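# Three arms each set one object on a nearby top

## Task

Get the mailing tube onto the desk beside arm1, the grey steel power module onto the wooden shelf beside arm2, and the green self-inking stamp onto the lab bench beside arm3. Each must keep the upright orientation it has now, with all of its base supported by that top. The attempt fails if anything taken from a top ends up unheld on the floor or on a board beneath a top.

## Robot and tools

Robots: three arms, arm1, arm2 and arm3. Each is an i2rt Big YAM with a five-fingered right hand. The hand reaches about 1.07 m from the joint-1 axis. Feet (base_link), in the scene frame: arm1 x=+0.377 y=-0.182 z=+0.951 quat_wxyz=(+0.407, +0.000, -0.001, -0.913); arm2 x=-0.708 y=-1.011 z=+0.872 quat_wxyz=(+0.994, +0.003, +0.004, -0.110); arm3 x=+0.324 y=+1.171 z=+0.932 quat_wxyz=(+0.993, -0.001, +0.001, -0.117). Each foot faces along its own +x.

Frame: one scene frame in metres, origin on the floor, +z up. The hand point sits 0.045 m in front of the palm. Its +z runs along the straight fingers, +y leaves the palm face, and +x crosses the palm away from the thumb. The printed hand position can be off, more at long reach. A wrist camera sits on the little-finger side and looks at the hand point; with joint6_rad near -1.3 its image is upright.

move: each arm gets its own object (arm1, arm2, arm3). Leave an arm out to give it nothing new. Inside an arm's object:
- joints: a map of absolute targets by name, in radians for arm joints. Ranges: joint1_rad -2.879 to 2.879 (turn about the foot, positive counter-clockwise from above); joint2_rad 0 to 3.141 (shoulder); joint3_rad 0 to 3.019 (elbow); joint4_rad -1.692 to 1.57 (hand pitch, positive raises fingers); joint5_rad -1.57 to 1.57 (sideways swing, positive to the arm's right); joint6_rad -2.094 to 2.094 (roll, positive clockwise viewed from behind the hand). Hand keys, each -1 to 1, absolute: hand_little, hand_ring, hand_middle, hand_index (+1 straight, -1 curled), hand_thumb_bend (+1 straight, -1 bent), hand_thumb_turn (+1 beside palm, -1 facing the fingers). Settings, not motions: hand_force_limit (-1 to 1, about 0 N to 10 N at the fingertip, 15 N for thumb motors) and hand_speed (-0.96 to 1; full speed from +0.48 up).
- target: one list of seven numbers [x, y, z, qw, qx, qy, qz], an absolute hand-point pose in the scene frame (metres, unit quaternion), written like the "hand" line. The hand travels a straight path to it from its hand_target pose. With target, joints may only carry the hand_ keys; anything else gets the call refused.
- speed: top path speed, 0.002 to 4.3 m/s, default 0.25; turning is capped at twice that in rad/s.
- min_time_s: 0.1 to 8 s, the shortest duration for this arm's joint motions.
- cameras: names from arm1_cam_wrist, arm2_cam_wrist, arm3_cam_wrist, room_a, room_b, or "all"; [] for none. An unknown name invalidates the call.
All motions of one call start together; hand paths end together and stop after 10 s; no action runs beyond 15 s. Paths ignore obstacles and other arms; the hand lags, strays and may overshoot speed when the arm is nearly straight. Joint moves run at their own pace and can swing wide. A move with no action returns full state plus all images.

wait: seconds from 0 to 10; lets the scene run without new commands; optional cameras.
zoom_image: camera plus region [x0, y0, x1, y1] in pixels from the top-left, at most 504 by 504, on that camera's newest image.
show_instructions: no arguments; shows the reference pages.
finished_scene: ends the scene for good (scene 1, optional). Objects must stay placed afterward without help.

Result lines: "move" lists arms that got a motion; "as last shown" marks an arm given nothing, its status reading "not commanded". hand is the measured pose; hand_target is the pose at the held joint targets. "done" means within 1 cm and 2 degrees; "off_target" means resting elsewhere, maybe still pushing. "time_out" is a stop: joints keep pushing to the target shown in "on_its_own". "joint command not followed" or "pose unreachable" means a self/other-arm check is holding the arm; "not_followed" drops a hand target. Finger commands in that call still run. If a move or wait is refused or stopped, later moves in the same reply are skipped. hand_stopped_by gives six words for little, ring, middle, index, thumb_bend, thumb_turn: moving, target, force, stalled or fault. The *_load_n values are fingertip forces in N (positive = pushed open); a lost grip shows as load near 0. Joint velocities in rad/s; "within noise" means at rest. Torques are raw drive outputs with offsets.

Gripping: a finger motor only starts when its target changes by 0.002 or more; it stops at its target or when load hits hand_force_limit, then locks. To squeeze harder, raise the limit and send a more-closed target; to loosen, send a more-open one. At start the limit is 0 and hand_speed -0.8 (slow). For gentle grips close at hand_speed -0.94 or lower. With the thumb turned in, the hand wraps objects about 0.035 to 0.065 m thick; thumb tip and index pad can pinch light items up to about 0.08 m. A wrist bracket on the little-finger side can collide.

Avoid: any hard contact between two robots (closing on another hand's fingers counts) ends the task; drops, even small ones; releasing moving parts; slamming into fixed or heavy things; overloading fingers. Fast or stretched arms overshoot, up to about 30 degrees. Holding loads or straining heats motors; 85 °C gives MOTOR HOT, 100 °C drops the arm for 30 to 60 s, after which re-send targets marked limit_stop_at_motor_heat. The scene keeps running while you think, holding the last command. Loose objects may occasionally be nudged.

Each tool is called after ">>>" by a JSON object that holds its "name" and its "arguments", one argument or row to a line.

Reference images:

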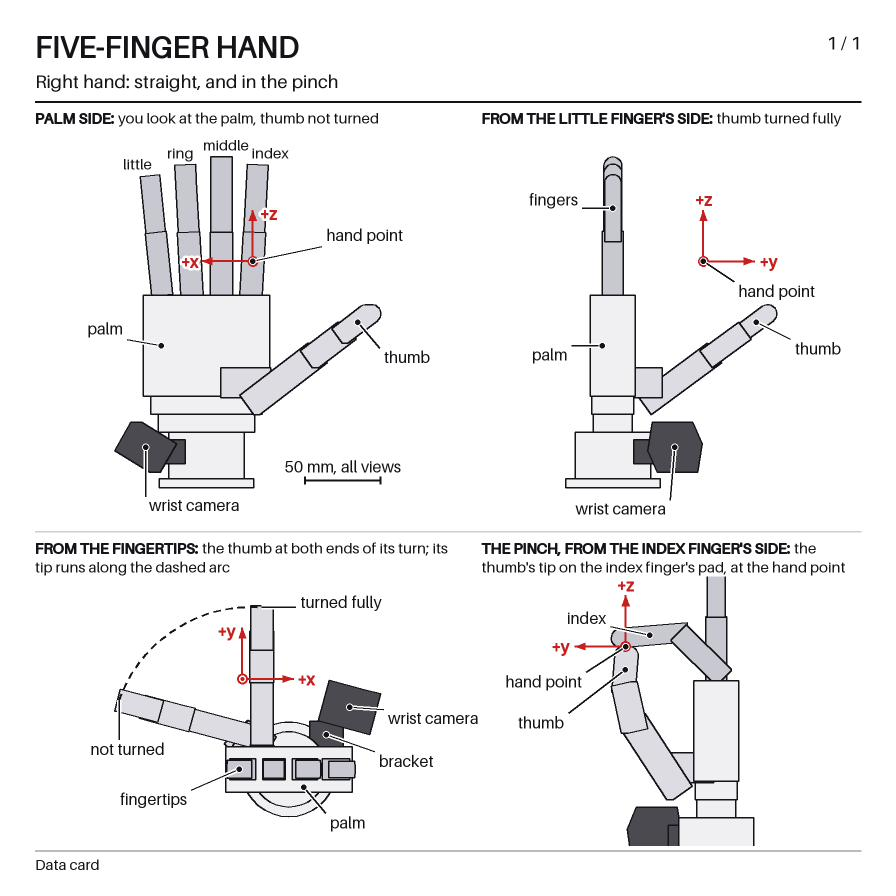

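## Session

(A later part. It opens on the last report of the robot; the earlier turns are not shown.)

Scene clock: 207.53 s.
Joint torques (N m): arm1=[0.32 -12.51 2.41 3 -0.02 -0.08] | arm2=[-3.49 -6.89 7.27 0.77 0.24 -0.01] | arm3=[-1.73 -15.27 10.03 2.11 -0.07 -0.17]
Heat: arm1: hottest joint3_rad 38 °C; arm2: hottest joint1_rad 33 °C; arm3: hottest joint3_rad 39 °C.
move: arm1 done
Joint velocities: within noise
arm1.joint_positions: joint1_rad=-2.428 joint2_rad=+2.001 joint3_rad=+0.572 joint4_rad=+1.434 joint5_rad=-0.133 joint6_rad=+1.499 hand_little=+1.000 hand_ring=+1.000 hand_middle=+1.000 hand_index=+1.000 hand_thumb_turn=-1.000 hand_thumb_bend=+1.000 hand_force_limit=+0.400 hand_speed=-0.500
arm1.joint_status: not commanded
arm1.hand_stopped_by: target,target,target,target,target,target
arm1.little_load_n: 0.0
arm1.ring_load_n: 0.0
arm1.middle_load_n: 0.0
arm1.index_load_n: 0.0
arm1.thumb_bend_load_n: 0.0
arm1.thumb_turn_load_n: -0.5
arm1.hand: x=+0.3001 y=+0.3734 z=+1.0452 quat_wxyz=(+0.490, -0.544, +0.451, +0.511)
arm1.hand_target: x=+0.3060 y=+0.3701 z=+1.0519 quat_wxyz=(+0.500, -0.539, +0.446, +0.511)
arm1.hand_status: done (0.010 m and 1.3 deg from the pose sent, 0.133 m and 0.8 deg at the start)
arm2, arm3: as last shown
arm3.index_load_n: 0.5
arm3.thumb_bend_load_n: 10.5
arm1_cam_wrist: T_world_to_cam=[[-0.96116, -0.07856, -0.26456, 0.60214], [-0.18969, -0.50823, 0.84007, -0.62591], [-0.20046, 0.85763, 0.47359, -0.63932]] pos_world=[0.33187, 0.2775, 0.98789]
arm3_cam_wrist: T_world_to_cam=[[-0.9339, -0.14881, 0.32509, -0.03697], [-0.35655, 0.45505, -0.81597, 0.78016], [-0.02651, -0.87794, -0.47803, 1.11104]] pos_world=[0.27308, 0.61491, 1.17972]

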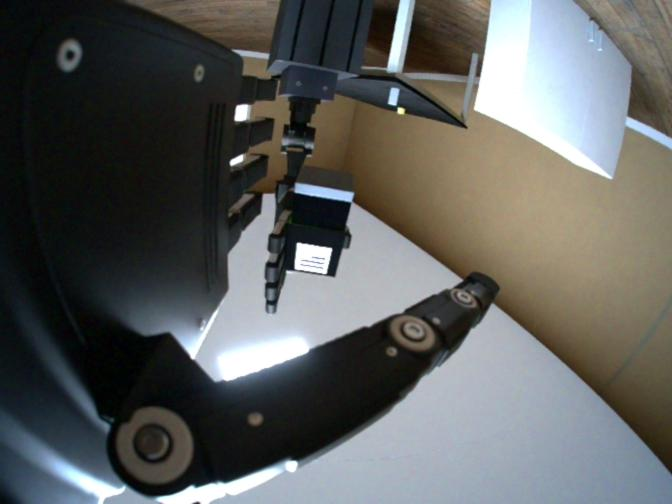

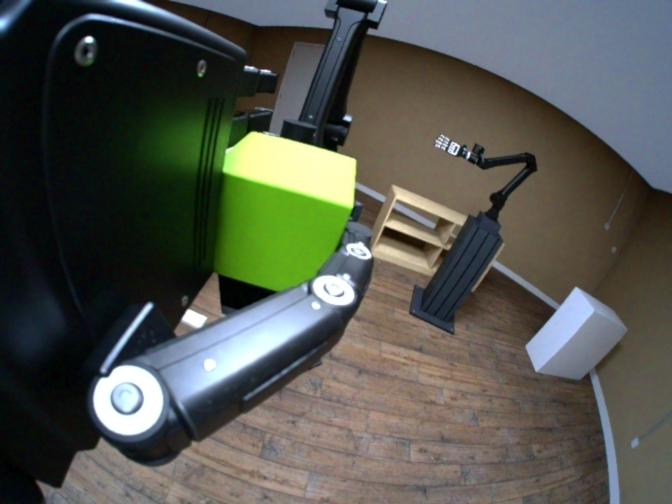

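>>> {"name": "move", "arguments": {
  "arm3": {"target": [0.262, 0.68, 1.20, 0.49715, 0.5334, -0.44994, 0.51572], "speed": 0.2},
  "cameras": ["arm3_cam_wrist"]
}}

>>> {"name": "move", "arguments": {
  "arm3": {"joints": {"joint1_rad": 1.9}, "min_time_s": 7},
  "cameras": ["arm3_cam_wrist", "room_a"]
}}

Scene clock: 210.90 s.
Joint torques (N m): arm1=[0.62 -12.69 2.26 3.03 -0.03 -0.08] | arm2=[-3.49 -6.65 7.32 0.76 0.23 -0.02] | arm3=[-1.44 -7.59 7.94 1.89 -0.12 -0.12]
Heat: arm1: hottest joint3_rad 38 °C; arm2: hottest joint1_rad 33 °C; arm3: hottest joint3_rad 39 °C.
move: arm3 done
Joint velocities: within noise
arm1: as last shown
arm1.thumb_turn_load_n: 0.0
arm2.joint_positions: joint1_rad=+0.314 joint2_rad=+1.164 joint3_rad=+0.578 joint4_rad=+0.605 joint5_rad=+0.236 joint6_rad=-1.576 hand_little=+1.000 hand_ring=+1.000 hand_middle=+1.000 hand_index=+1.000 hand_thumb_turn=-1.000 hand_thumb_bend=+0.900 hand_force_limit=+0.200 hand_speed=-0.600
arm2.joint_status: not commanded
arm2.hand_stopped_by: target,target,target,target,target,target
arm2.little_load_n: 0.0
arm2.ring_load_n: 0.0
arm2.middle_load_n: 0.0
arm2.index_load_n: 0.0
arm2.thumb_bend_load_n: 0.0
arm2.thumb_turn_load_n: 0.0
arm2.hand: x=-0.1963 y=-1.0699 z=+1.1367 quat_wxyz=(+0.049, +0.701, -0.052, +0.709)
arm2.hand_target: x=-0.2006 y=-1.0775 z=+1.1306 quat_wxyz=(+0.057, +0.707, -0.055, +0.703)
arm2.hand_status: not commanded
arm3.joint_positions: joint1_rad=-1.391 joint2_rad=+1.073 joint3_rad=+0.495 joint4_rad=+0.607 joint5_rad=-0.168 joint6_rad=-1.621 hand_little=+1.000 hand_ring=+1.000 hand_middle=+1.000 hand_index=+1.000 hand_thumb_turn=-1.000 hand_thumb_bend=+0.105 hand_force_limit=+0.400 hand_speed=-0.930
arm3.joint_status: not commanded
arm3.hand_stopped_by: target,target,target,target,force,target
arm3.little_load_n: 0.0
arm3.ring_load_n: 0.0
arm3.middle_load_n: 0.0
arm3.index_load_n: 0.0
arm3.thumb_bend_load_n: 10.0
arm3.thumb_turn_load_n: 0.0
arm3.hand: x=+0.2678 y=+0.6770 z=+1.1998 quat_wxyz=(+0.493, +0.533, -0.449, +0.521)
arm3.hand_target: x=+0.2620 y=+0.6800 z=+1.1999 quat_wxyz=(+0.497, +0.533, -0.450, +0.516)
arm3.hand_status: done (0.007 m and 0.8 deg from the pose sent, 0.186 m and 1.9 deg at the start)
arm3_cam_wrist: T_world_to_cam=[[-0.93344, -0.13777, 0.33123, -0.05612], [-0.35766, 0.42896, -0.8295, 0.80235], [-0.0278, -0.89275, -0.44969, 1.26971]] pos_world=[0.26988, 0.78163, 1.25511]

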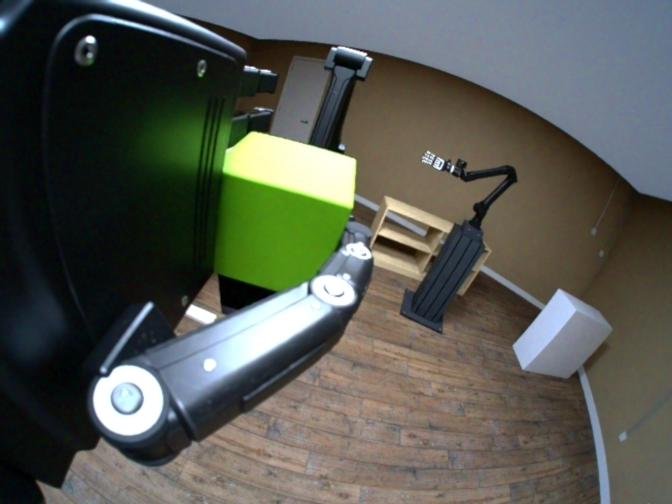

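Scene clock: 218.33 s.
Joint torques (N m): arm1=[0.32 -12.81 2.29 3.02 -0.01 -0.09] | arm2=[-3.66 -6.83 7.3 0.75 0.23 -0.02] | arm3=[0.32 -7.12 7.91 1.87 -0.06 -0.13]
Heat: arm1: hottest joint3_rad 37 °C; arm2: hottest joint1_rad 33 °C; arm3: hottest joint3_rad 38 °C.
move: arm3 done
Joint velocities: within noise
arm1, arm2: as last shown
arm1.thumb_turn_load_n: -0.5
arm3.joint_positions: joint1_rad=+1.889 joint2_rad=+1.073 joint3_rad=+0.495 joint4_rad=+0.607 joint5_rad=-0.171 joint6_rad=-1.621 hand_little=+1.000 hand_ring=+1.000 hand_middle=+1.000 hand_index=+1.000 hand_thumb_turn=-1.000 hand_thumb_bend=+0.105 hand_force_limit=+0.400 hand_speed=-0.930
arm3.joint_status: all done
arm3.hand_stopped_by: target,target,target,target,force,target
arm3.little_load_n: 0.0
arm3.ring_load_n: 0.0
arm3.middle_load_n: 0.0
arm3.index_load_n: 0.0
arm3.thumb_bend_load_n: 10.0
arm3.thumb_turn_load_n: 0.0
arm3.hand: x=+0.3111 y=+1.6700 z=+1.1979 quat_wxyz=(-0.555, +0.412, +0.563, +0.453)
arm3.hand_target: x=+0.3061 y=+1.6675 z=+1.1979 quat_wxyz=(-0.555, +0.408, +0.568, +0.451)
arm3.hand_status: not commanded
arm3_cam_wrist: T_world_to_cam=[[0.90619, 0.26953, 0.32584, -1.12427], [0.4107, -0.37744, -0.82998, 1.49846], [-0.10072, 0.88594, -0.45273, -0.7875]] pos_world=[0.32406, 1.56629, 1.2535]

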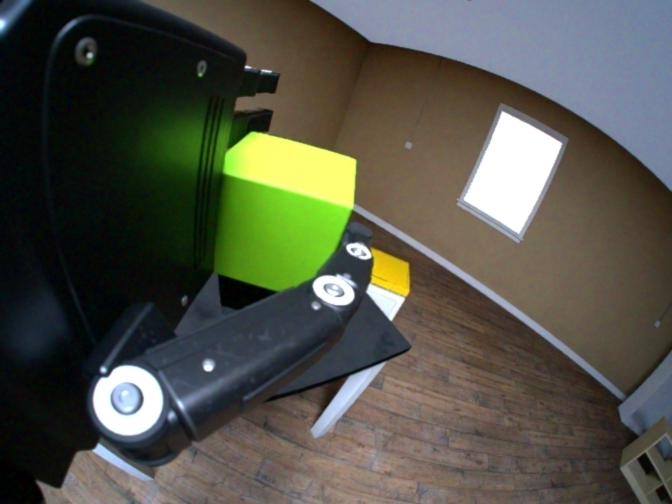

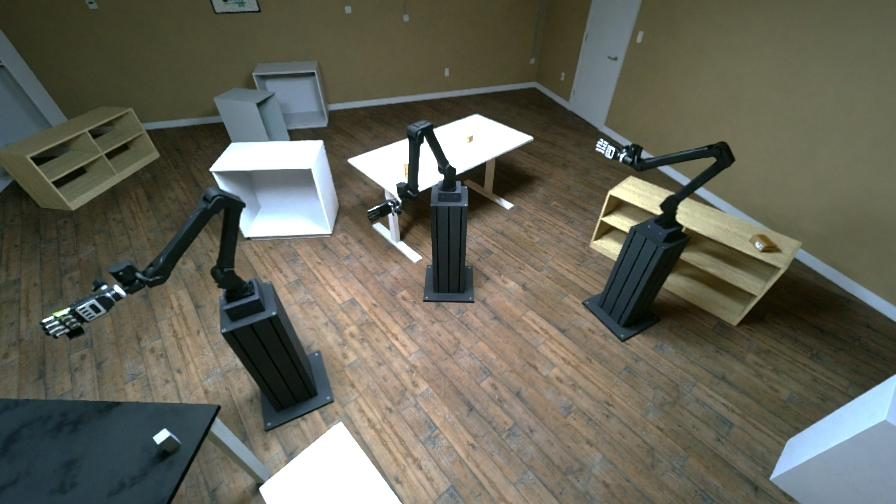

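>>> {"name": "move", "arguments": {
  "arm3": {"target": [0.149, 1.787, 0.93, -0.4831, 0.44329, 0.65474, 0.37608], "speed": 0.2},
  "arm1": {"target": [0.322, 0.22, 1.12, 0.500, -0.539, 0.446, 0.511], "speed": 0.2},
  "cameras": ["arm3_cam_wrist", "room_a", "room_b"]
}}

Scene clock: 221.83 s.
Joint torques (N m): arm1=[0.32 -6.36 2.76 1.68 -0.02 -0.07] | arm2=[-3.55 -6.83 7.24 0.72 0.24 -0.01] | arm3=[0.44 -16.91 6.83 2.88 0.14 0.03]
Heat: arm1: hottest joint3_rad 37 °C; arm2: hottest joint1_rad 33 °C; arm3: hottest joint3_rad 38 °C.
move: arm1 done; arm3 off_target
Joint velocities: within noise
arm1.joint_positions: joint1_rad=-2.523 joint2_rad=+1.524 joint3_rad=+0.153 joint4_rad=+1.410 joint5_rad=-0.228 joint6_rad=+1.499 hand_little=+1.000 hand_ring=+1.000 hand_middle=+1.000 hand_index=+1.000 hand_thumb_turn=-1.000 hand_thumb_bend=+1.000 hand_force_limit=+0.400 hand_speed=-0.500
arm1.joint_status: not commanded
arm1.hand_stopped_by: target,target,target,target,target,target
arm1.little_load_n: 0.0
arm1.ring_load_n: 0.0
arm1.middle_load_n: 0.5
arm1.index_load_n: 0.0
arm1.thumb_bend_load_n: 0.0
arm1.thumb_turn_load_n: 0.0
arm1.hand: x=+0.3181 y=+0.2233 z=+1.1233 quat_wxyz=(+0.500, -0.537, +0.441, +0.517)
arm1.hand_target: x=+0.3219 y=+0.2200 z=+1.1200 quat_wxyz=(+0.500, -0.539, +0.446, +0.511)
arm1.hand_status: done (0.006 m and 1.0 deg from the pose sent, 0.172 m and 1.3 deg at the start)
arm2: as last shown
arm3.joint_positions: joint1_rad=+2.196 joint2_rad=+1.999 joint3_rad=+0.792 joint4_rad=+0.914 joint5_rad=+0.079 joint6_rad=-1.624 hand_little=+1.000 hand_ring=+1.000 hand_middle=+1.000 hand_index=+1.000 hand_thumb_turn=-1.000 hand_thumb_bend=+0.105 hand_force_limit=+0.400 hand_speed=-0.930
arm3.joint_status: not commanded
arm3.hand_stopped_by: target,target,target,target,force,target
arm3.little_load_n: -0.5
arm3.ring_load_n: 0.0
arm3.middle_load_n: 0.0
arm3.index_load_n: 0.0
arm3.thumb_bend_load_n: 10.0
arm3.thumb_turn_load_n: 0.0
arm3.hand: x=+0.1596 y=+1.7748 z=+0.9186 quat_wxyz=(-0.468, +0.450, +0.665, +0.370)
arm3.hand_target: x=+0.1492 y=+1.7863 z=+0.9304 quat_wxyz=(-0.483, +0.443, +0.655, +0.376)
arm3.hand_status: off_target (0.020 m and 2.4 deg from the pose sent, 0.334 m and 16.4 deg at the start)
arm3_cam_wrist: T_world_to_cam=[[0.85117, 0.41714, 0.31861, -1.17078], [0.51852, -0.5739, -0.63386, 1.51983], [-0.08156, 0.70473, -0.70478, -0.472]] pos_world=[0.16997, 1.69323, 1.00372]

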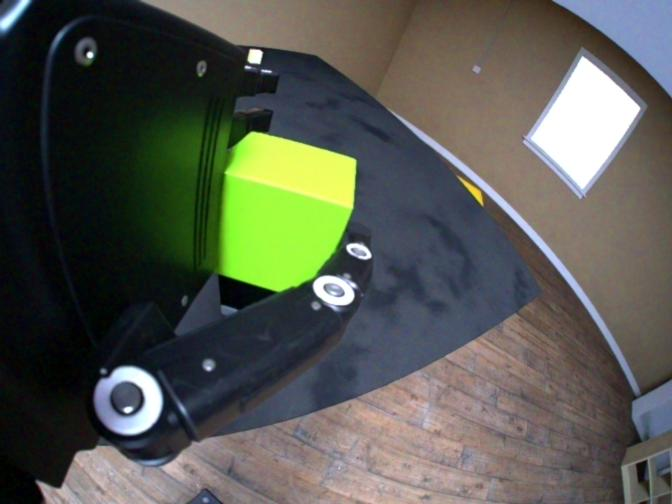

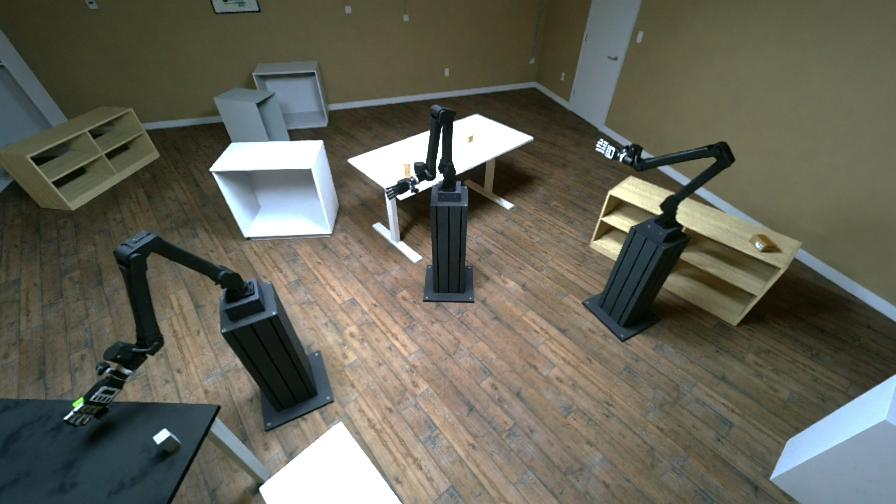

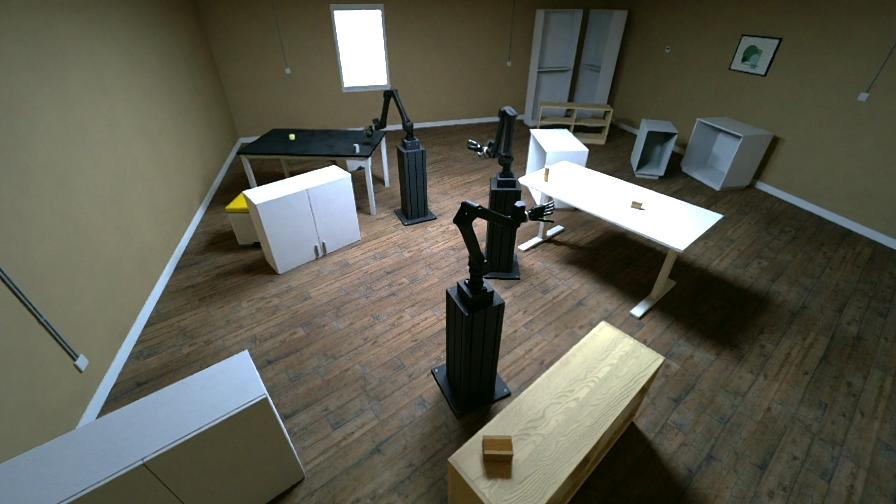

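>>> {"name": "move", "arguments": {
  "arm3": {"target": [0.140, 1.797, 0.875, -0.49551, 0.43631, 0.64442, 0.38576], "speed": 0.1},
  "cameras": ["arm3_cam_wrist", "room_a", "room_b"]
}}

>>> {"name": "zoom_image", "arguments": {
  "camera": "room_b",
  "region": [340, 80, 420, 160]
}}

>>> {"name": "zoom_image", "arguments": {
  "camera": "room_a",
  "region": [40, 360, 200, 480]
}}

>>> {"name": "zoom_image", "arguments": {
  "camera": "arm3_cam_wrist",
  "region": [180, 120, 480, 420]
}}

Scene clock: 226.37 s.
Joint torques (N m): arm1=[0.21 -6.77 2.71 1.69 -0.02 -0.05] | arm2=[-3.96 -6.48 7.25 0.72 0.24 -0.03] | arm3=[0.67 -17.96 5.78 3.38 0.16 0.02]
Heat: arm1: hottest joint3_rad 36 °C; arm2: hottest joint1_rad 33 °C; arm3: hottest joint3_rad 38 °C.
move: arm3 off_target
Joint velocities: within noise
arm1, arm2: as last shown
arm1.middle_load_n: 0.0
arm3.joint_positions: joint1_rad=+2.202 joint2_rad=+2.195 joint3_rad=+0.862 joint4_rad=+1.078 joint5_rad=+0.089 joint6_rad=-1.624 hand_little=+1.000 hand_ring=+1.000 hand_middle=+1.000 hand_index=+1.000 hand_thumb_turn=-1.000 hand_thumb_bend=+0.105 hand_force_limit=+0.400 hand_speed=-0.930
arm3.joint_status: not commanded
arm3.hand_stopped_by: target,target,target,target,force,target
arm3.little_load_n: 0.0
arm3.ring_load_n: 0.0
arm3.middle_load_n: 0.0
arm3.index_load_n: 0.5
arm3.thumb_bend_load_n: 10.0
arm3.thumb_turn_load_n: 0.0
arm3.hand: x=+0.1518 y=+1.7874 z=+0.8647 quat_wxyz=(-0.479, +0.445, +0.655, +0.379)
arm3.hand_target: x=+0.1402 y=+1.7964 z=+0.8751 quat_wxyz=(-0.495, +0.437, +0.644, +0.385)
arm3.hand_status: off_target (0.018 m and 2.5 deg from the pose sent, 0.053 m and 4.6 deg at the start)
arm3_cam_wrist: T_world_to_cam=[[0.8561, 0.40348, 0.32294, -1.13222], [0.5093, -0.55258, -0.65974, 1.48256], [-0.08774, 0.72928, -0.67856, -0.58513]] pos_world=[0.16289, 1.7028, 0.94671]

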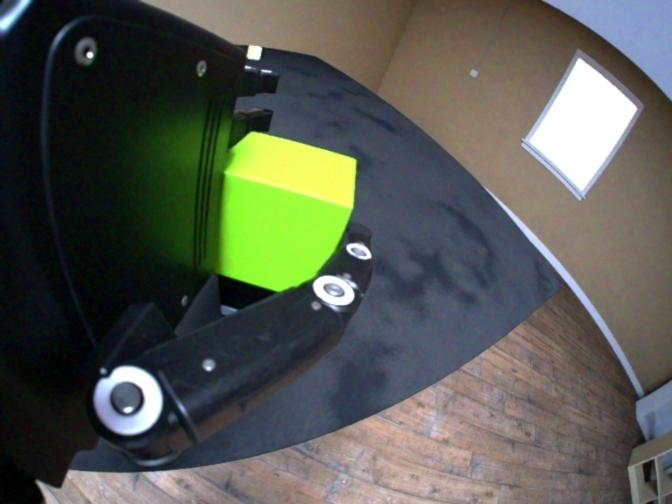

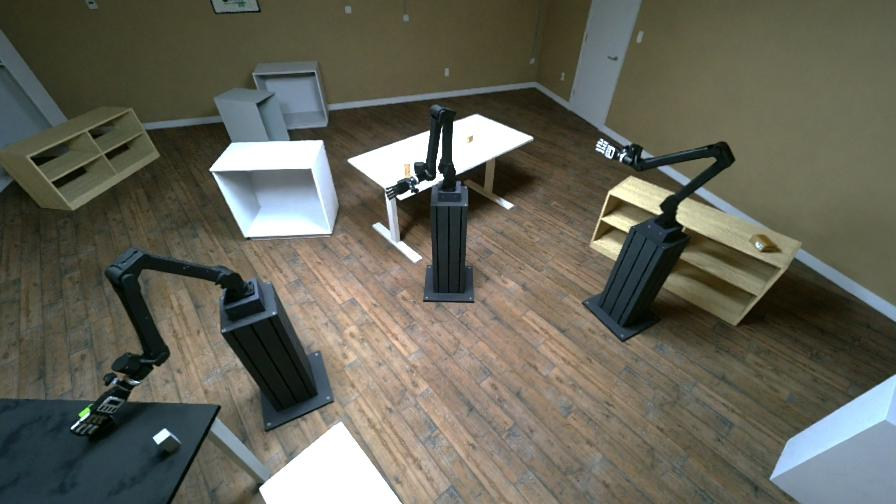

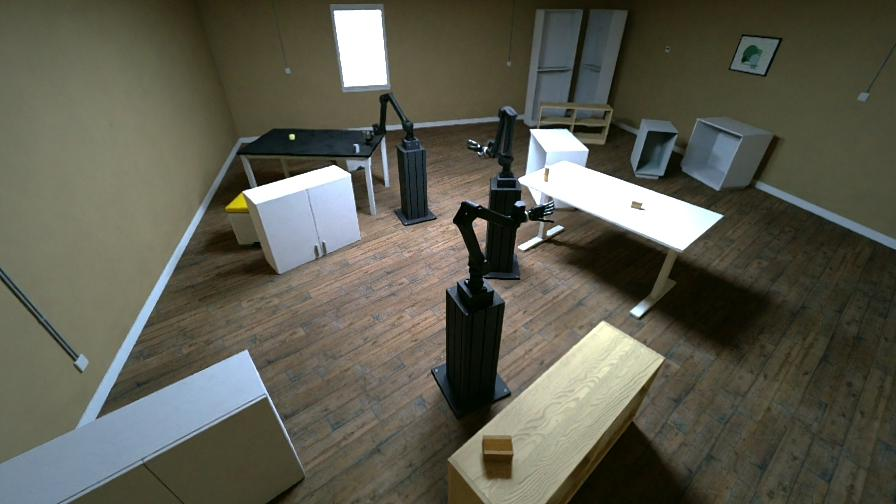

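Scaled by 6.300.

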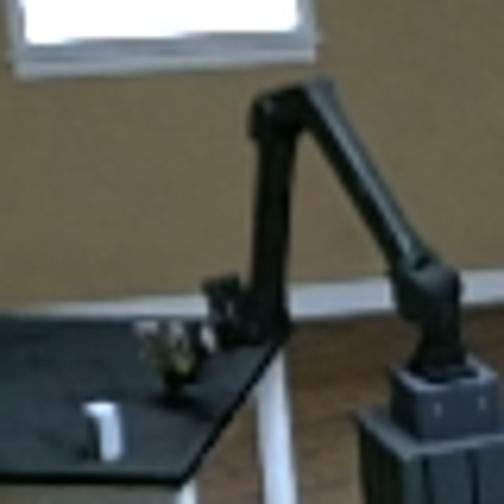

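Scaled by 3.150.

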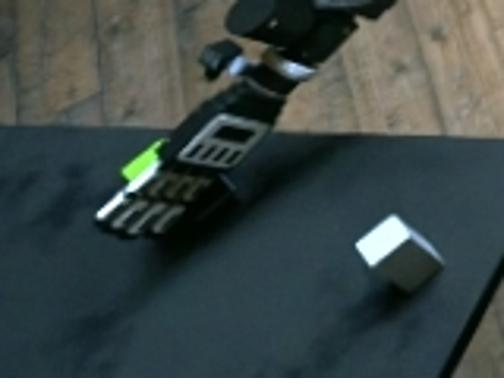

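Scaled by 1.680 from the camera's image (finer frame: 960x720).

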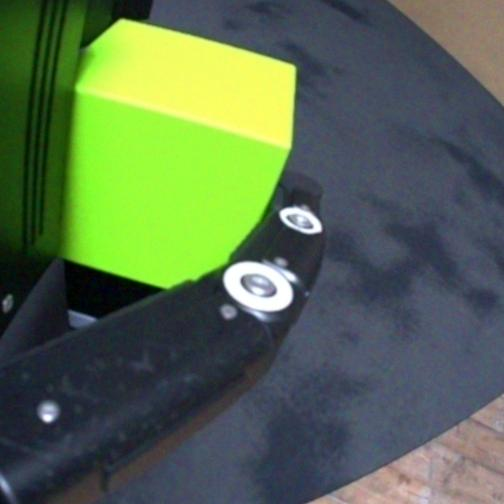

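>>> {"name": "move", "arguments": {
  "arm3": {"target": [0.140, 1.797, 0.854, -0.49551, 0.43631, 0.64442, 0.38576], "speed": 0.06},
  "cameras": ["arm3_cam_wrist"]
}}

>>> {"name": "zoom_image", "arguments": {
  "camera": "arm3_cam_wrist",
  "region": [180, 220, 330, 370]
}}

Scene clock: 228.53 s.
Joint torques (N m): arm1=[0.5 -6.59 2.69 1.72 -0.01 -0.06] | arm2=[-3.78 -6.95 7.25 0.73 0.24 -0.02] | arm3=[0.73 -17.49 5.39 3.3 0.1 -0.04]
Heat: arm1: hottest joint3_rad 36 °C; arm2: hottest joint1_rad 33 °C; arm3: hottest joint3_rad 38 °C.
move: arm3 off_target
Joint velocities: within noise
arm1, arm2: as last shown
arm3.joint_positions: joint1_rad=+2.202 joint2_rad=+2.253 joint3_rad=+0.882 joint4_rad=+1.119 joint5_rad=+0.089 joint6_rad=-1.624 hand_little=+1.000 hand_ring=+1.000 hand_middle=+1.000 hand_index=+1.000 hand_thumb_turn=-1.000 hand_thumb_bend=+0.105 hand_force_limit=+0.400 hand_speed=-0.930
arm3.joint_status: not commanded
arm3.hand_stopped_by: target,target,target,target,force,target
arm3.little_load_n: 0.0
arm3.ring_load_n: 0.0
arm3.middle_load_n: 0.0
arm3.index_load_n: 0.0
arm3.thumb_bend_load_n: 10.0
arm3.thumb_turn_load_n: 0.0
arm3.hand: x=+0.1512 y=+1.7886 z=+0.8462 quat_wxyz=(-0.480, +0.444, +0.654, +0.380)
arm3.hand_target: x=+0.1401 y=+1.7966 z=+0.8542 quat_wxyz=(-0.495, +0.437, +0.644, +0.385)
arm3.hand_status: off_target (0.016 m and 2.3 deg from the pose sent, 0.019 m and 2.5 deg at the start)
arm3_cam_wrist: T_world_to_cam=[[0.85655, 0.40237, 0.32314, -1.12453], [0.50837, -0.55023, -0.66243, 1.46948], [-0.08874, 0.73168, -0.67585, -0.60501]] pos_world=[0.16249, 1.70369, 0.9279]

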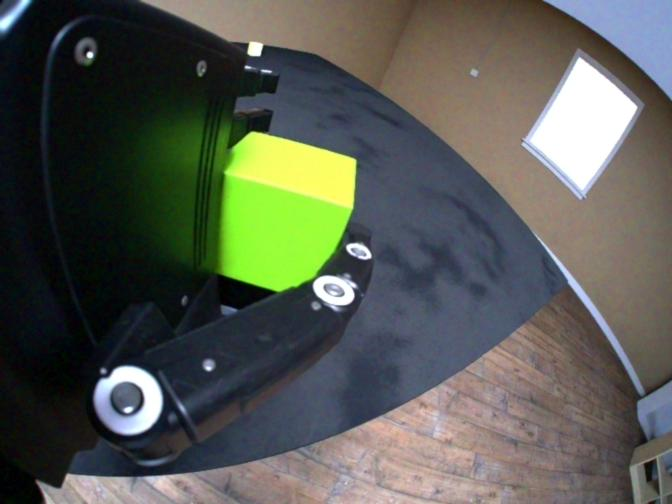

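Scaled by 3.360 from the camera's image (finer frame: 960x720).

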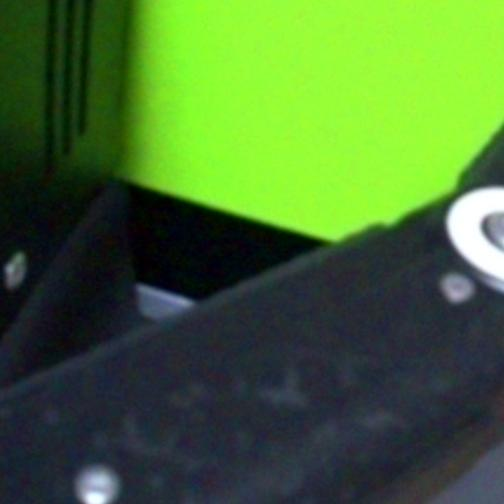

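>>> {"name": "move", "arguments": {
  "arm3": {"target": [0.140, 1.797, 0.843, -0.49551, 0.43631, 0.64442, 0.38576], "speed": 0.04},
  "cameras": ["arm3_cam_wrist"]
}}

>>> {"name": "zoom_image", "arguments": {
  "camera": "arm3_cam_wrist",
  "region": [180, 220, 330, 370]
}}

Scene clock: 229.70 s.
Joint torques (N m): arm1=[0.62 -6.48 2.7 1.72 -0.01 -0.07] | arm2=[-3.72 -6.65 7.34 0.73 0.25 -0.02] | arm3=[1.14 -17.2 5.11 3.07 0.14 -0.07]
Heat: arm1: hottest joint3_rad 36 °C; arm2: hottest joint1_rad 33 °C; arm3: hottest joint3_rad 38 °C.
move: arm3 off_target
Joint velocities: within noise
arm1, arm2: as last shown
arm2.little_load_n: -0.5
arm2.ring_load_n: 0.5
arm2.thumb_bend_load_n: -0.5
arm2.thumb_turn_load_n: 0.5
arm3.joint_positions: joint1_rad=+2.202 joint2_rad=+2.275 joint3_rad=+0.896 joint4_rad=+1.145 joint5_rad=+0.089 joint6_rad=-1.624 hand_little=+1.000 hand_ring=+1.000 hand_middle=+1.000 hand_index=+1.000 hand_thumb_turn=-1.000 hand_thumb_bend=+0.105 hand_force_limit=+0.400 hand_speed=-0.930
arm3.joint_status: not commanded
arm3.hand_stopped_by: target,target,target,target,force,target
arm3.little_load_n: 0.0
arm3.ring_load_n: 0.0
arm3.middle_load_n: 0.0
arm3.index_load_n: 0.5
arm3.thumb_bend_load_n: 10.5
arm3.thumb_turn_load_n: 0.0
arm3.hand: x=+0.1496 y=+1.7924 z=+0.8436 quat_wxyz=(-0.486, +0.441, +0.649, +0.384)
arm3.hand_target: x=+0.1402 y=+1.7966 z=+0.8429 quat_wxyz=(-0.495, +0.437, +0.645, +0.385)
arm3.hand_status: off_target (0.011 m and 1.3 deg from the pose sent, 0.014 m and 2.3 deg at the start)
arm3_cam_wrist: T_world_to_cam=[[0.85884, 0.39689, 0.32384, -1.11494], [0.50365, -0.53898, -0.67516, 1.46201], [-0.09342, 0.74295, -0.66279, -0.64025]] pos_world=[0.16139, 1.70618, 0.92379]

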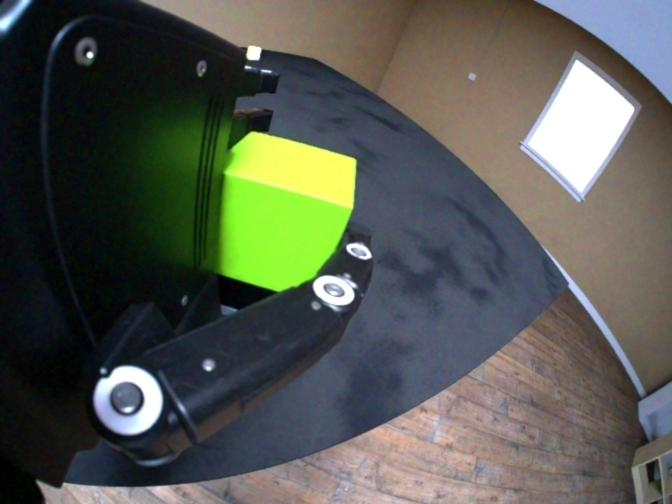

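Scaled by 3.360 from the camera's image (finer frame: 960x720).

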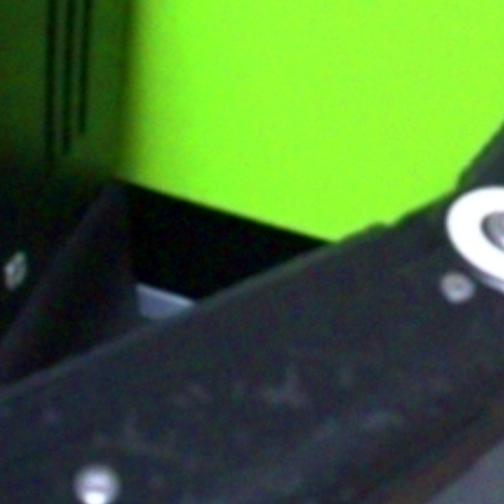

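>>> {"name": "move", "arguments": {
  "arm3": {"target": [0.140, 1.797, 0.834, -0.49551, 0.43631, 0.64442, 0.38576], "speed": 0.04},
  "cameras": ["arm3_cam_wrist", "room_a"]
}}

>>> {"name": "zoom_image", "arguments": {
  "camera": "arm3_cam_wrist",
  "region": [180, 120, 480, 420]
}}

>>> {"name": "zoom_image", "arguments": {
  "camera": "room_a",
  "region": [40, 360, 200, 480]
}}

Scene clock: 231.47 s.
Joint torques (N m): arm1=[0.5 -6.53 2.78 1.76 -0.02 -0.06] | arm2=[-3.55 -6.77 7.27 0.8 0.25 -0.04] | arm3=[0.85 -16.85 4.94 2.66 0.1 0]
Heat: arm1: hottest joint3_rad 36 °C; arm2: hottest joint1_rad 33 °C; arm3: hottest joint3_rad 37 °C.
move: arm3 off_target
Joint velocities: within noise
arm1, arm2: as last shown
arm2.little_load_n: 0.0
arm2.ring_load_n: 0.0
arm2.thumb_bend_load_n: 0.0
arm3.joint_positions: joint1_rad=+2.202 joint2_rad=+2.293 joint3_rad=+0.909 joint4_rad=+1.169 joint5_rad=+0.089 joint6_rad=-1.624 hand_little=+1.000 hand_ring=+1.000 hand_middle=+1.000 hand_index=+1.000 hand_thumb_turn=-1.000 hand_thumb_bend=+0.105 hand_force_limit=+0.400 hand_speed=-0.930
arm3.joint_status: not commanded
arm3.hand_stopped_by: target,target,target,target,force,target
arm3.little_load_n: 0.0
arm3.ring_load_n: 0.0
arm3.middle_load_n: 0.0
arm3.index_load_n: 0.5
arm3.thumb_bend_load_n: 10.0
arm3.thumb_turn_load_n: 0.0
arm3.hand: x=+0.1480 y=+1.7964 z=+0.8429 quat_wxyz=(-0.493, +0.439, +0.644, +0.388)
arm3.hand_target: x=+0.1402 y=+1.7967 z=+0.8341 quat_wxyz=(-0.495, +0.436, +0.644, +0.386)
arm3.hand_status: off_target (0.012 m and 0.5 deg from the pose sent, 0.014 m and 1.3 deg at the start)
arm3_cam_wrist: T_world_to_cam=[[0.86146, 0.39061, 0.32453, -1.10468], [0.4983, -0.52697, -0.68847, 1.45496], [-0.09791, 0.7548, -0.6486, -0.6764]] pos_world=[0.1604, 1.70876, 0.92148]

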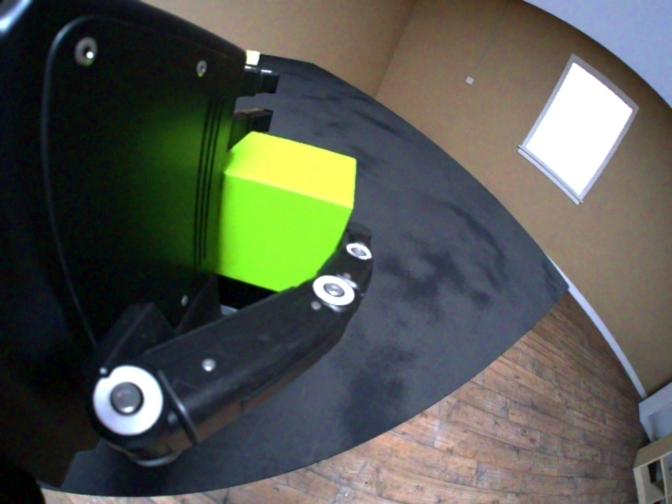

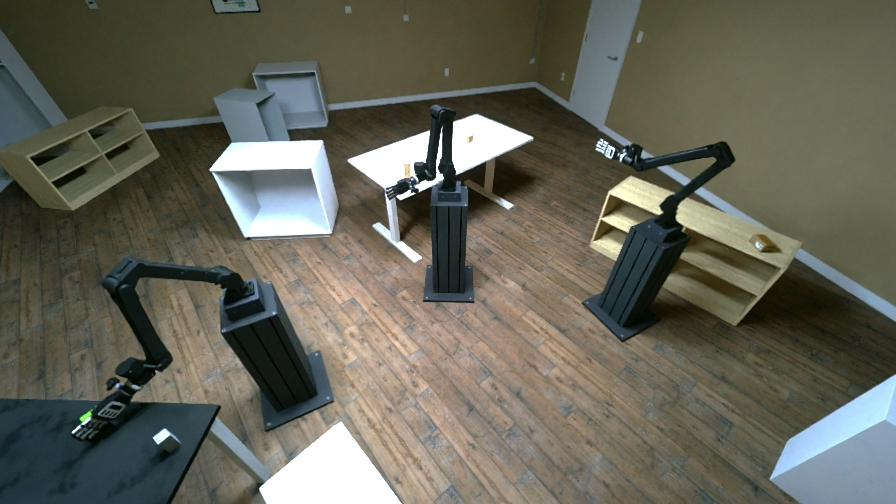

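Scaled by 1.680 from the camera's image (finer frame: 960x720).

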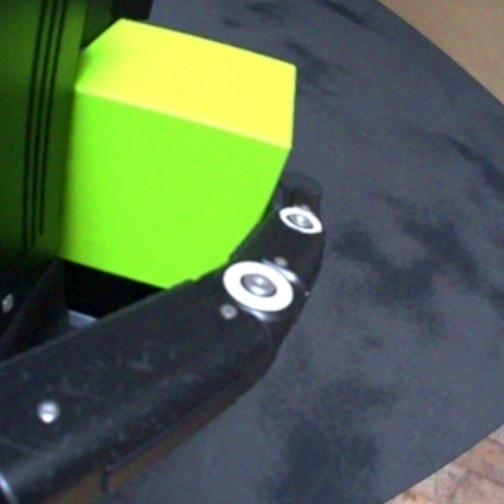

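Scaled by 3.150.

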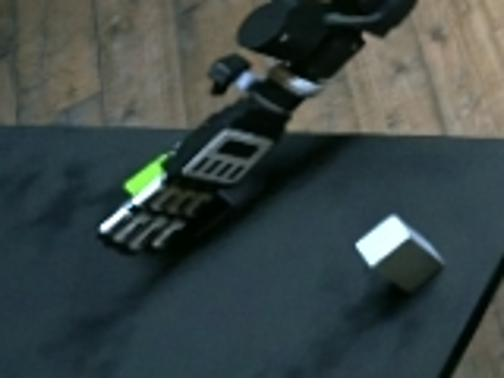

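>>> {"name": "move", "arguments": {
  "arm3": {"target": [0.140, 1.797, 0.872, -0.48035, 0.44478, 0.65695, 0.37395], "speed": 0.06}
}}

>>> {"name": "move", "arguments": {
  "arm3": {"target": [0.140, 1.797, 0.853, -0.48035, 0.44478, 0.65695, 0.37395], "speed": 0.04},
  "cameras": ["arm3_cam_wrist"]
}}

Scene clock: 234.03 s.
Joint torques (N m): arm1=[0.67 -6.53 2.73 1.74 -0.02 -0.07] | arm2=[-3.72 -6.65 7.27 0.73 0.26 -0.01] | arm3=[0.32 -20.01 3.74 1.7 0.07 0.06]
Heat: arm1: hottest joint3_rad 36 °C; arm2: hottest joint1_rad 33 °C; arm3: hottest joint3_rad 37 °C.
move: arm3 done
Joint velocities: within noise
arm1, arm2: as last shown
arm2.thumb_turn_load_n: 0.0
arm3.joint_positions: joint1_rad=+2.202 joint2_rad=+2.193 joint3_rad=+0.900 joint4_rad=+1.033 joint5_rad=+0.089 joint6_rad=-1.624 hand_little=+1.000 hand_ring=+1.000 hand_middle=+1.000 hand_index=+1.000 hand_thumb_turn=-1.000 hand_thumb_bend=+0.105 hand_force_limit=+0.400 hand_speed=-0.930
arm3.joint_status: not commanded
arm3.hand_stopped_by: target,target,target,target,force,target
arm3.little_load_n: 0.0
arm3.ring_load_n: 0.0
arm3.middle_load_n: 0.0
arm3.index_load_n: 0.5
arm3.thumb_bend_load_n: 10.0
arm3.thumb_turn_load_n: 0.0
arm3.hand: x=+0.1465 y=+1.8002 z=+0.8681 quat_wxyz=(-0.477, +0.445, +0.656, +0.378)
arm3.hand_target: x=+0.1401 y=+1.7971 z=+0.8719 quat_wxyz=(-0.480, +0.445, +0.657, +0.374)
arm3.hand_status: done (0.008 m and 0.6 deg from the pose sent, 0.030 m and 2.7 deg at the start)
pictures: none

Scene clock: 235.23 s.
Joint torques (N m): arm1=[0.32 -6.48 2.73 1.69 -0.03 -0.06] | arm2=[-3.66 -6.77 7.25 0.76 0.23 -0.04] | arm3=[0.5 -18.08 4.67 3.33 0.05 0.01]
Heat: arm1: hottest joint3_rad 36 °C; arm2: hottest joint1_rad 33 °C; arm3: hottest joint3_rad 37 °C.
move: arm3 done
Joint velocities: within noise
arm1: as last shown
arm1.middle_load_n: 0.5
arm1.index_load_n: -0.5
arm1.thumb_turn_load_n: -0.5
arm2.joint_positions: joint1_rad=+0.314 joint2_rad=+1.164 joint3_rad=+0.578 joint4_rad=+0.605 joint5_rad=+0.236 joint6_rad=-1.576 hand_little=+1.000 hand_ring=+1.000 hand_middle=+1.000 hand_index=+1.000 hand_thumb_turn=-1.000 hand_thumb_bend=+0.900 hand_force_limit=+0.200 hand_speed=-0.600
arm2.joint_status: not commanded
arm2.hand_stopped_by: target,target,target,target,target,target
arm2.little_load_n: 0.0
arm2.ring_load_n: 0.0
arm2.middle_load_n: 0.0
arm2.index_load_n: 0.0
arm2.thumb_bend_load_n: 0.0
arm2.thumb_turn_load_n: 0.0
arm2.hand: x=-0.1963 y=-1.0699 z=+1.1367 quat_wxyz=(+0.049, +0.701, -0.052, +0.709)
arm2.hand_target: x=-0.2006 y=-1.0775 z=+1.1306 quat_wxyz=(+0.057, +0.707, -0.055, +0.703)
arm2.hand_status: not commanded
arm3.joint_positions: joint1_rad=+2.202 joint2_rad=+2.226 joint3_rad=+0.900 joint4_rad=+1.037 joint5_rad=+0.089 joint6_rad=-1.624 hand_little=+1.000 hand_ring=+1.000 hand_middle=+1.000 hand_index=+1.000 hand_thumb_turn=-1.000 hand_thumb_bend=+0.105 hand_force_limit=+0.400 hand_speed=-0.930
arm3.joint_status: not commanded
arm3.hand_stopped_by: target,target,target,target,force,target
arm3.little_load_n: 0.0
arm3.ring_load_n: 0.0
arm3.middle_load_n: 0.0
arm3.index_load_n: 0.0
arm3.thumb_bend_load_n: 10.0
arm3.thumb_turn_load_n: 0.0
arm3.hand: x=+0.1488 y=+1.7944 z=+0.8489 quat_wxyz=(-0.468, +0.449, +0.664, +0.372)
arm3.hand_target: x=+0.1401 y=+1.7969 z=+0.8531 quat_wxyz=(-0.480, +0.445, +0.657, +0.374)
arm3.hand_status: done (0.010 m and 1.7 deg from the pose sent, 0.017 m and 0.6 deg at the start)
arm3_cam_wrist: T_world_to_cam=[[0.85211, 0.41293, 0.32154, -1.14262], [0.51738, -0.57207, -0.63644, 1.4915], [-0.07886, 0.70868, -0.70111, -0.54644]] pos_world=[0.15887, 1.71232, 0.93353]

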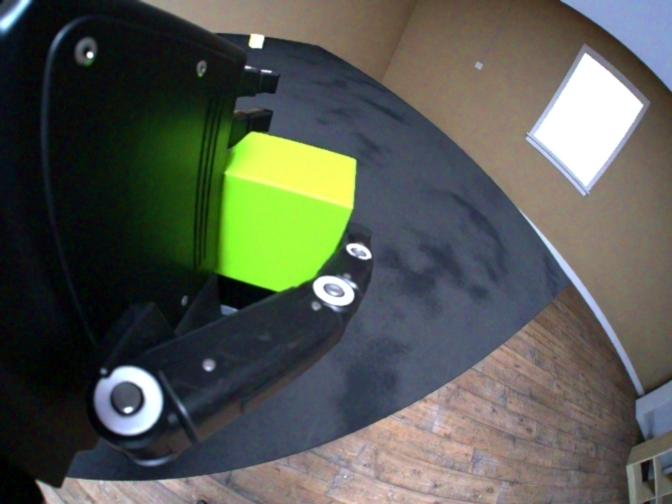

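>>> {"name": "move", "arguments": {
  "arm3": {"target": [0.140, 1.797, 0.842, -0.48035, 0.44478, 0.65695, 0.37395], "speed": 0.04},
  "cameras": ["arm3_cam_wrist"]
}}

Scene clock: 236.93 s.
Joint torques (N m): arm1=[0.5 -6.48 2.74 1.73 0.01 -0.05] | arm2=[-3.6 -6.71 7.32 0.73 0.23 -0.01] | arm3=[0.03 -16.73 5.34 2.92 0.03 0.06]
Heat: arm1: hottest joint3_rad 36 °C; arm2: hottest joint1_rad 33 °C; arm3: hottest joint3_rad 37 °C.
move: arm3 done
Joint velocities: within noise
arm1, arm2: as last shown
arm1.middle_load_n: 0.0
arm1.index_load_n: 0.0
arm3.joint_positions: joint1_rad=+2.202 joint2_rad=+2.243 joint3_rad=+0.900 joint4_rad=+1.066 joint5_rad=+0.089 joint6_rad=-1.624 hand_little=+1.000 hand_ring=+1.000 hand_middle=+1.000 hand_index=+1.000 hand_thumb_turn=-1.000 hand_thumb_bend=+0.105 hand_force_limit=+0.400 hand_speed=-0.930
arm3.joint_status: not commanded
arm3.hand_stopped_by: target,target,target,target,force,target
arm3.little_load_n: 0.0
arm3.ring_load_n: 0.0
arm3.middle_load_n: 0.0
arm3.index_load_n: 0.0
arm3.thumb_bend_load_n: 10.0
arm3.thumb_turn_load_n: 0.0
arm3.hand: x=+0.1491 y=+1.7937 z=+0.8452 quat_wxyz=(-0.472, +0.448, +0.661, +0.375)
arm3.hand_target: x=+0.1401 y=+1.7967 z=+0.8421 quat_wxyz=(-0.480, +0.445, +0.657, +0.374)
arm3.hand_status: done (0.010 m and 1.1 deg from the pose sent, 0.011 m and 1.7 deg at the start)
arm3_cam_wrist: T_world_to_cam=[[0.85354, 0.40949, 0.32217, -1.13599], [0.51456, -0.56534, -0.64468, 1.48388], [-0.08185, 0.71603, -0.69325, -0.56789]] pos_world=[0.15958, 1.71071, 0.92892]

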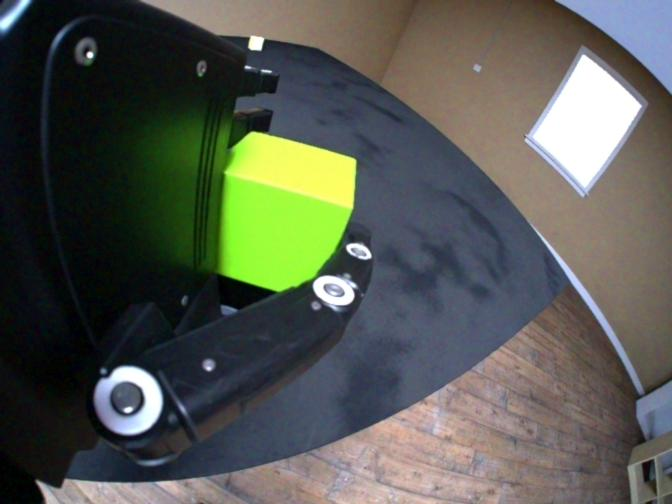

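>>> {"name": "move", "arguments": {
  "arm3": {"target": [0.140, 1.797, 0.834, -0.48035, 0.44478, 0.65695, 0.37395], "speed": 0.04},
  "cameras": ["arm3_cam_wrist"]
}}

Scene clock: 238.13 s.
Joint torques (N m): arm1=[0.44 -6.65 2.7 1.77 -0.02 -0.06] | arm2=[-3.84 -6.71 7.27 0.77 0.24 -0.02] | arm3=[0.44 -16.67 5.09 2.63 0.07 0.03]
Heat: arm1: hottest joint3_rad 36 °C; arm2: hottest joint1_rad 33 °C; arm3: hottest joint3_rad 37 °C.
move: arm3 off_target
Joint velocities: within noise
arm1.joint_positions: joint1_rad=-2.523 joint2_rad=+1.524 joint3_rad=+0.153 joint4_rad=+1.410 joint5_rad=-0.228 joint6_rad=+1.499 hand_little=+1.000 hand_ring=+1.000 hand_middle=+1.000 hand_index=+1.000 hand_thumb_turn=-1.000 hand_thumb_bend=+1.000 hand_force_limit=+0.400 hand_speed=-0.500
arm1.joint_status: not commanded
arm1.hand_stopped_by: target,target,target,target,target,target
arm1.little_load_n: 0.0
arm1.ring_load_n: 0.0
arm1.middle_load_n: 0.0
arm1.index_load_n: 0.0
arm1.thumb_bend_load_n: 0.0
arm1.thumb_turn_load_n: 0.0
arm1.hand: x=+0.3181 y=+0.2233 z=+1.1233 quat_wxyz=(+0.500, -0.537, +0.441, +0.517)
arm1.hand_target: x=+0.3219 y=+0.2200 z=+1.1200 quat_wxyz=(+0.500, -0.539, +0.446, +0.511)
arm1.hand_status: not commanded
arm2: as last shown
arm3.joint_positions: joint1_rad=+2.202 joint2_rad=+2.258 joint3_rad=+0.908 joint4_rad=+1.089 joint5_rad=+0.089 joint6_rad=-1.624 hand_little=+1.000 hand_ring=+1.000 hand_middle=+1.000 hand_index=+1.000 hand_thumb_turn=-1.000 hand_thumb_bend=+0.105 hand_force_limit=+0.400 hand_speed=-0.930
arm3.joint_status: not commanded
arm3.hand_stopped_by: target,target,target,target,force,target
arm3.little_load_n: 0.0
arm3.ring_load_n: 0.0
arm3.middle_load_n: 0.0
arm3.index_load_n: 0.0
arm3.thumb_bend_load_n: 10.0
arm3.thumb_turn_load_n: 0.0
arm3.hand: x=+0.1480 y=+1.7963 z=+0.8442 quat_wxyz=(-0.477, +0.445, +0.656, +0.378)
arm3.hand_target: x=+0.1402 y=+1.7965 z=+0.8340 quat_wxyz=(-0.480, +0.445, +0.657, +0.374)
arm3.hand_status: off_target (0.013 m and 0.6 deg from the pose sent, 0.015 m and 1.1 deg at the start)
arm3_cam_wrist: T_world_to_cam=[[0.85559, 0.40463, 0.32287, -1.12799], [0.51045, -0.5558, -0.65614, 1.47849], [-0.08604, 0.7262, -0.68208, -0.59755]] pos_world=[0.15898, 1.7121, 0.92671]

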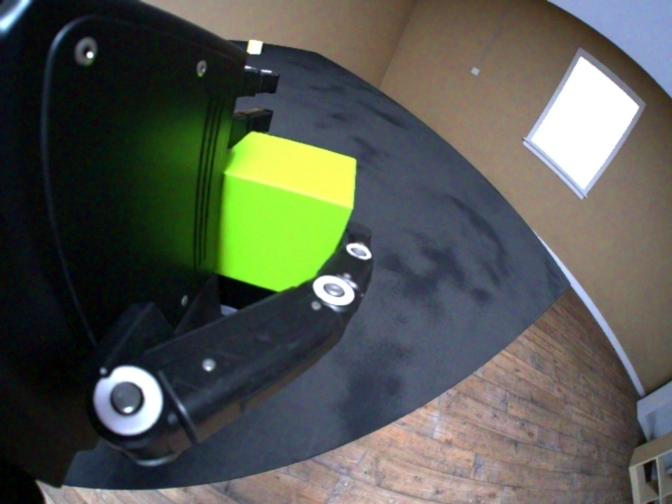

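>>> {"name": "zoom_image", "arguments": {
  "camera": "arm3_cam_wrist",
  "region": [500, 20, 672, 220]
}}

>>> {"name": "zoom_image", "arguments": {
  "camera": "arm3_cam_wrist",
  "region": [340, 0, 500, 160]
}}

>>> {"name": "zoom_image", "arguments": {
  "camera": "arm3_cam_wrist",
  "region": [200, 110, 380, 300]
}}

Scaled by 2.520 from the camera's image (finer frame: 960x720).

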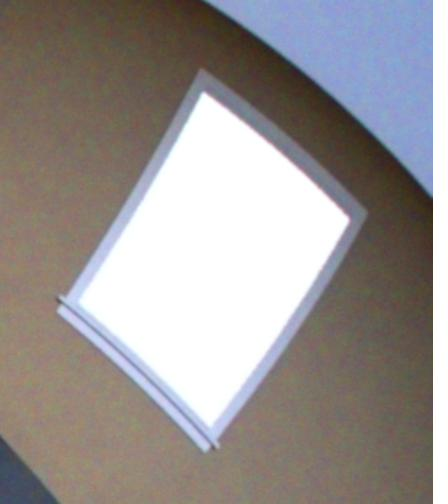

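Scaled by 3.150 from the camera's image (finer frame: 960x720).

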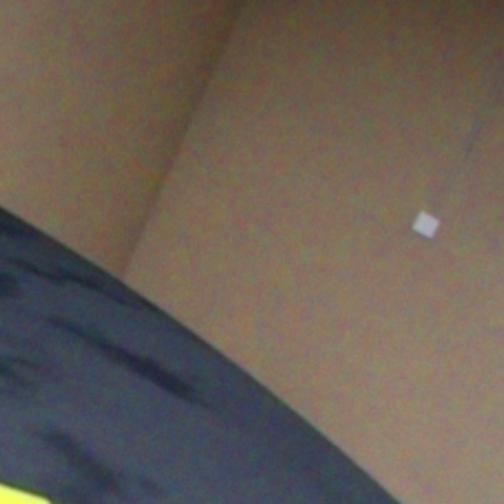

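Scaled by 2.653 from the camera's image (finer frame: 960x720).

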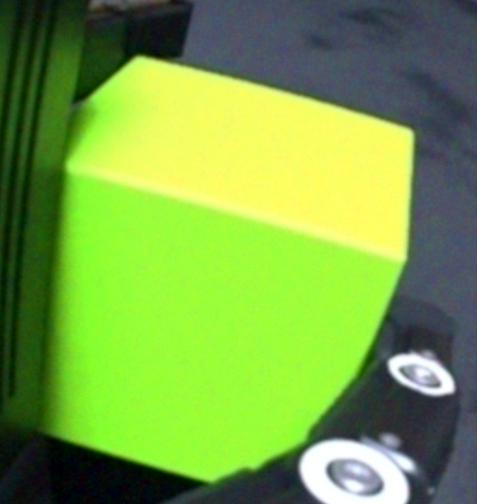

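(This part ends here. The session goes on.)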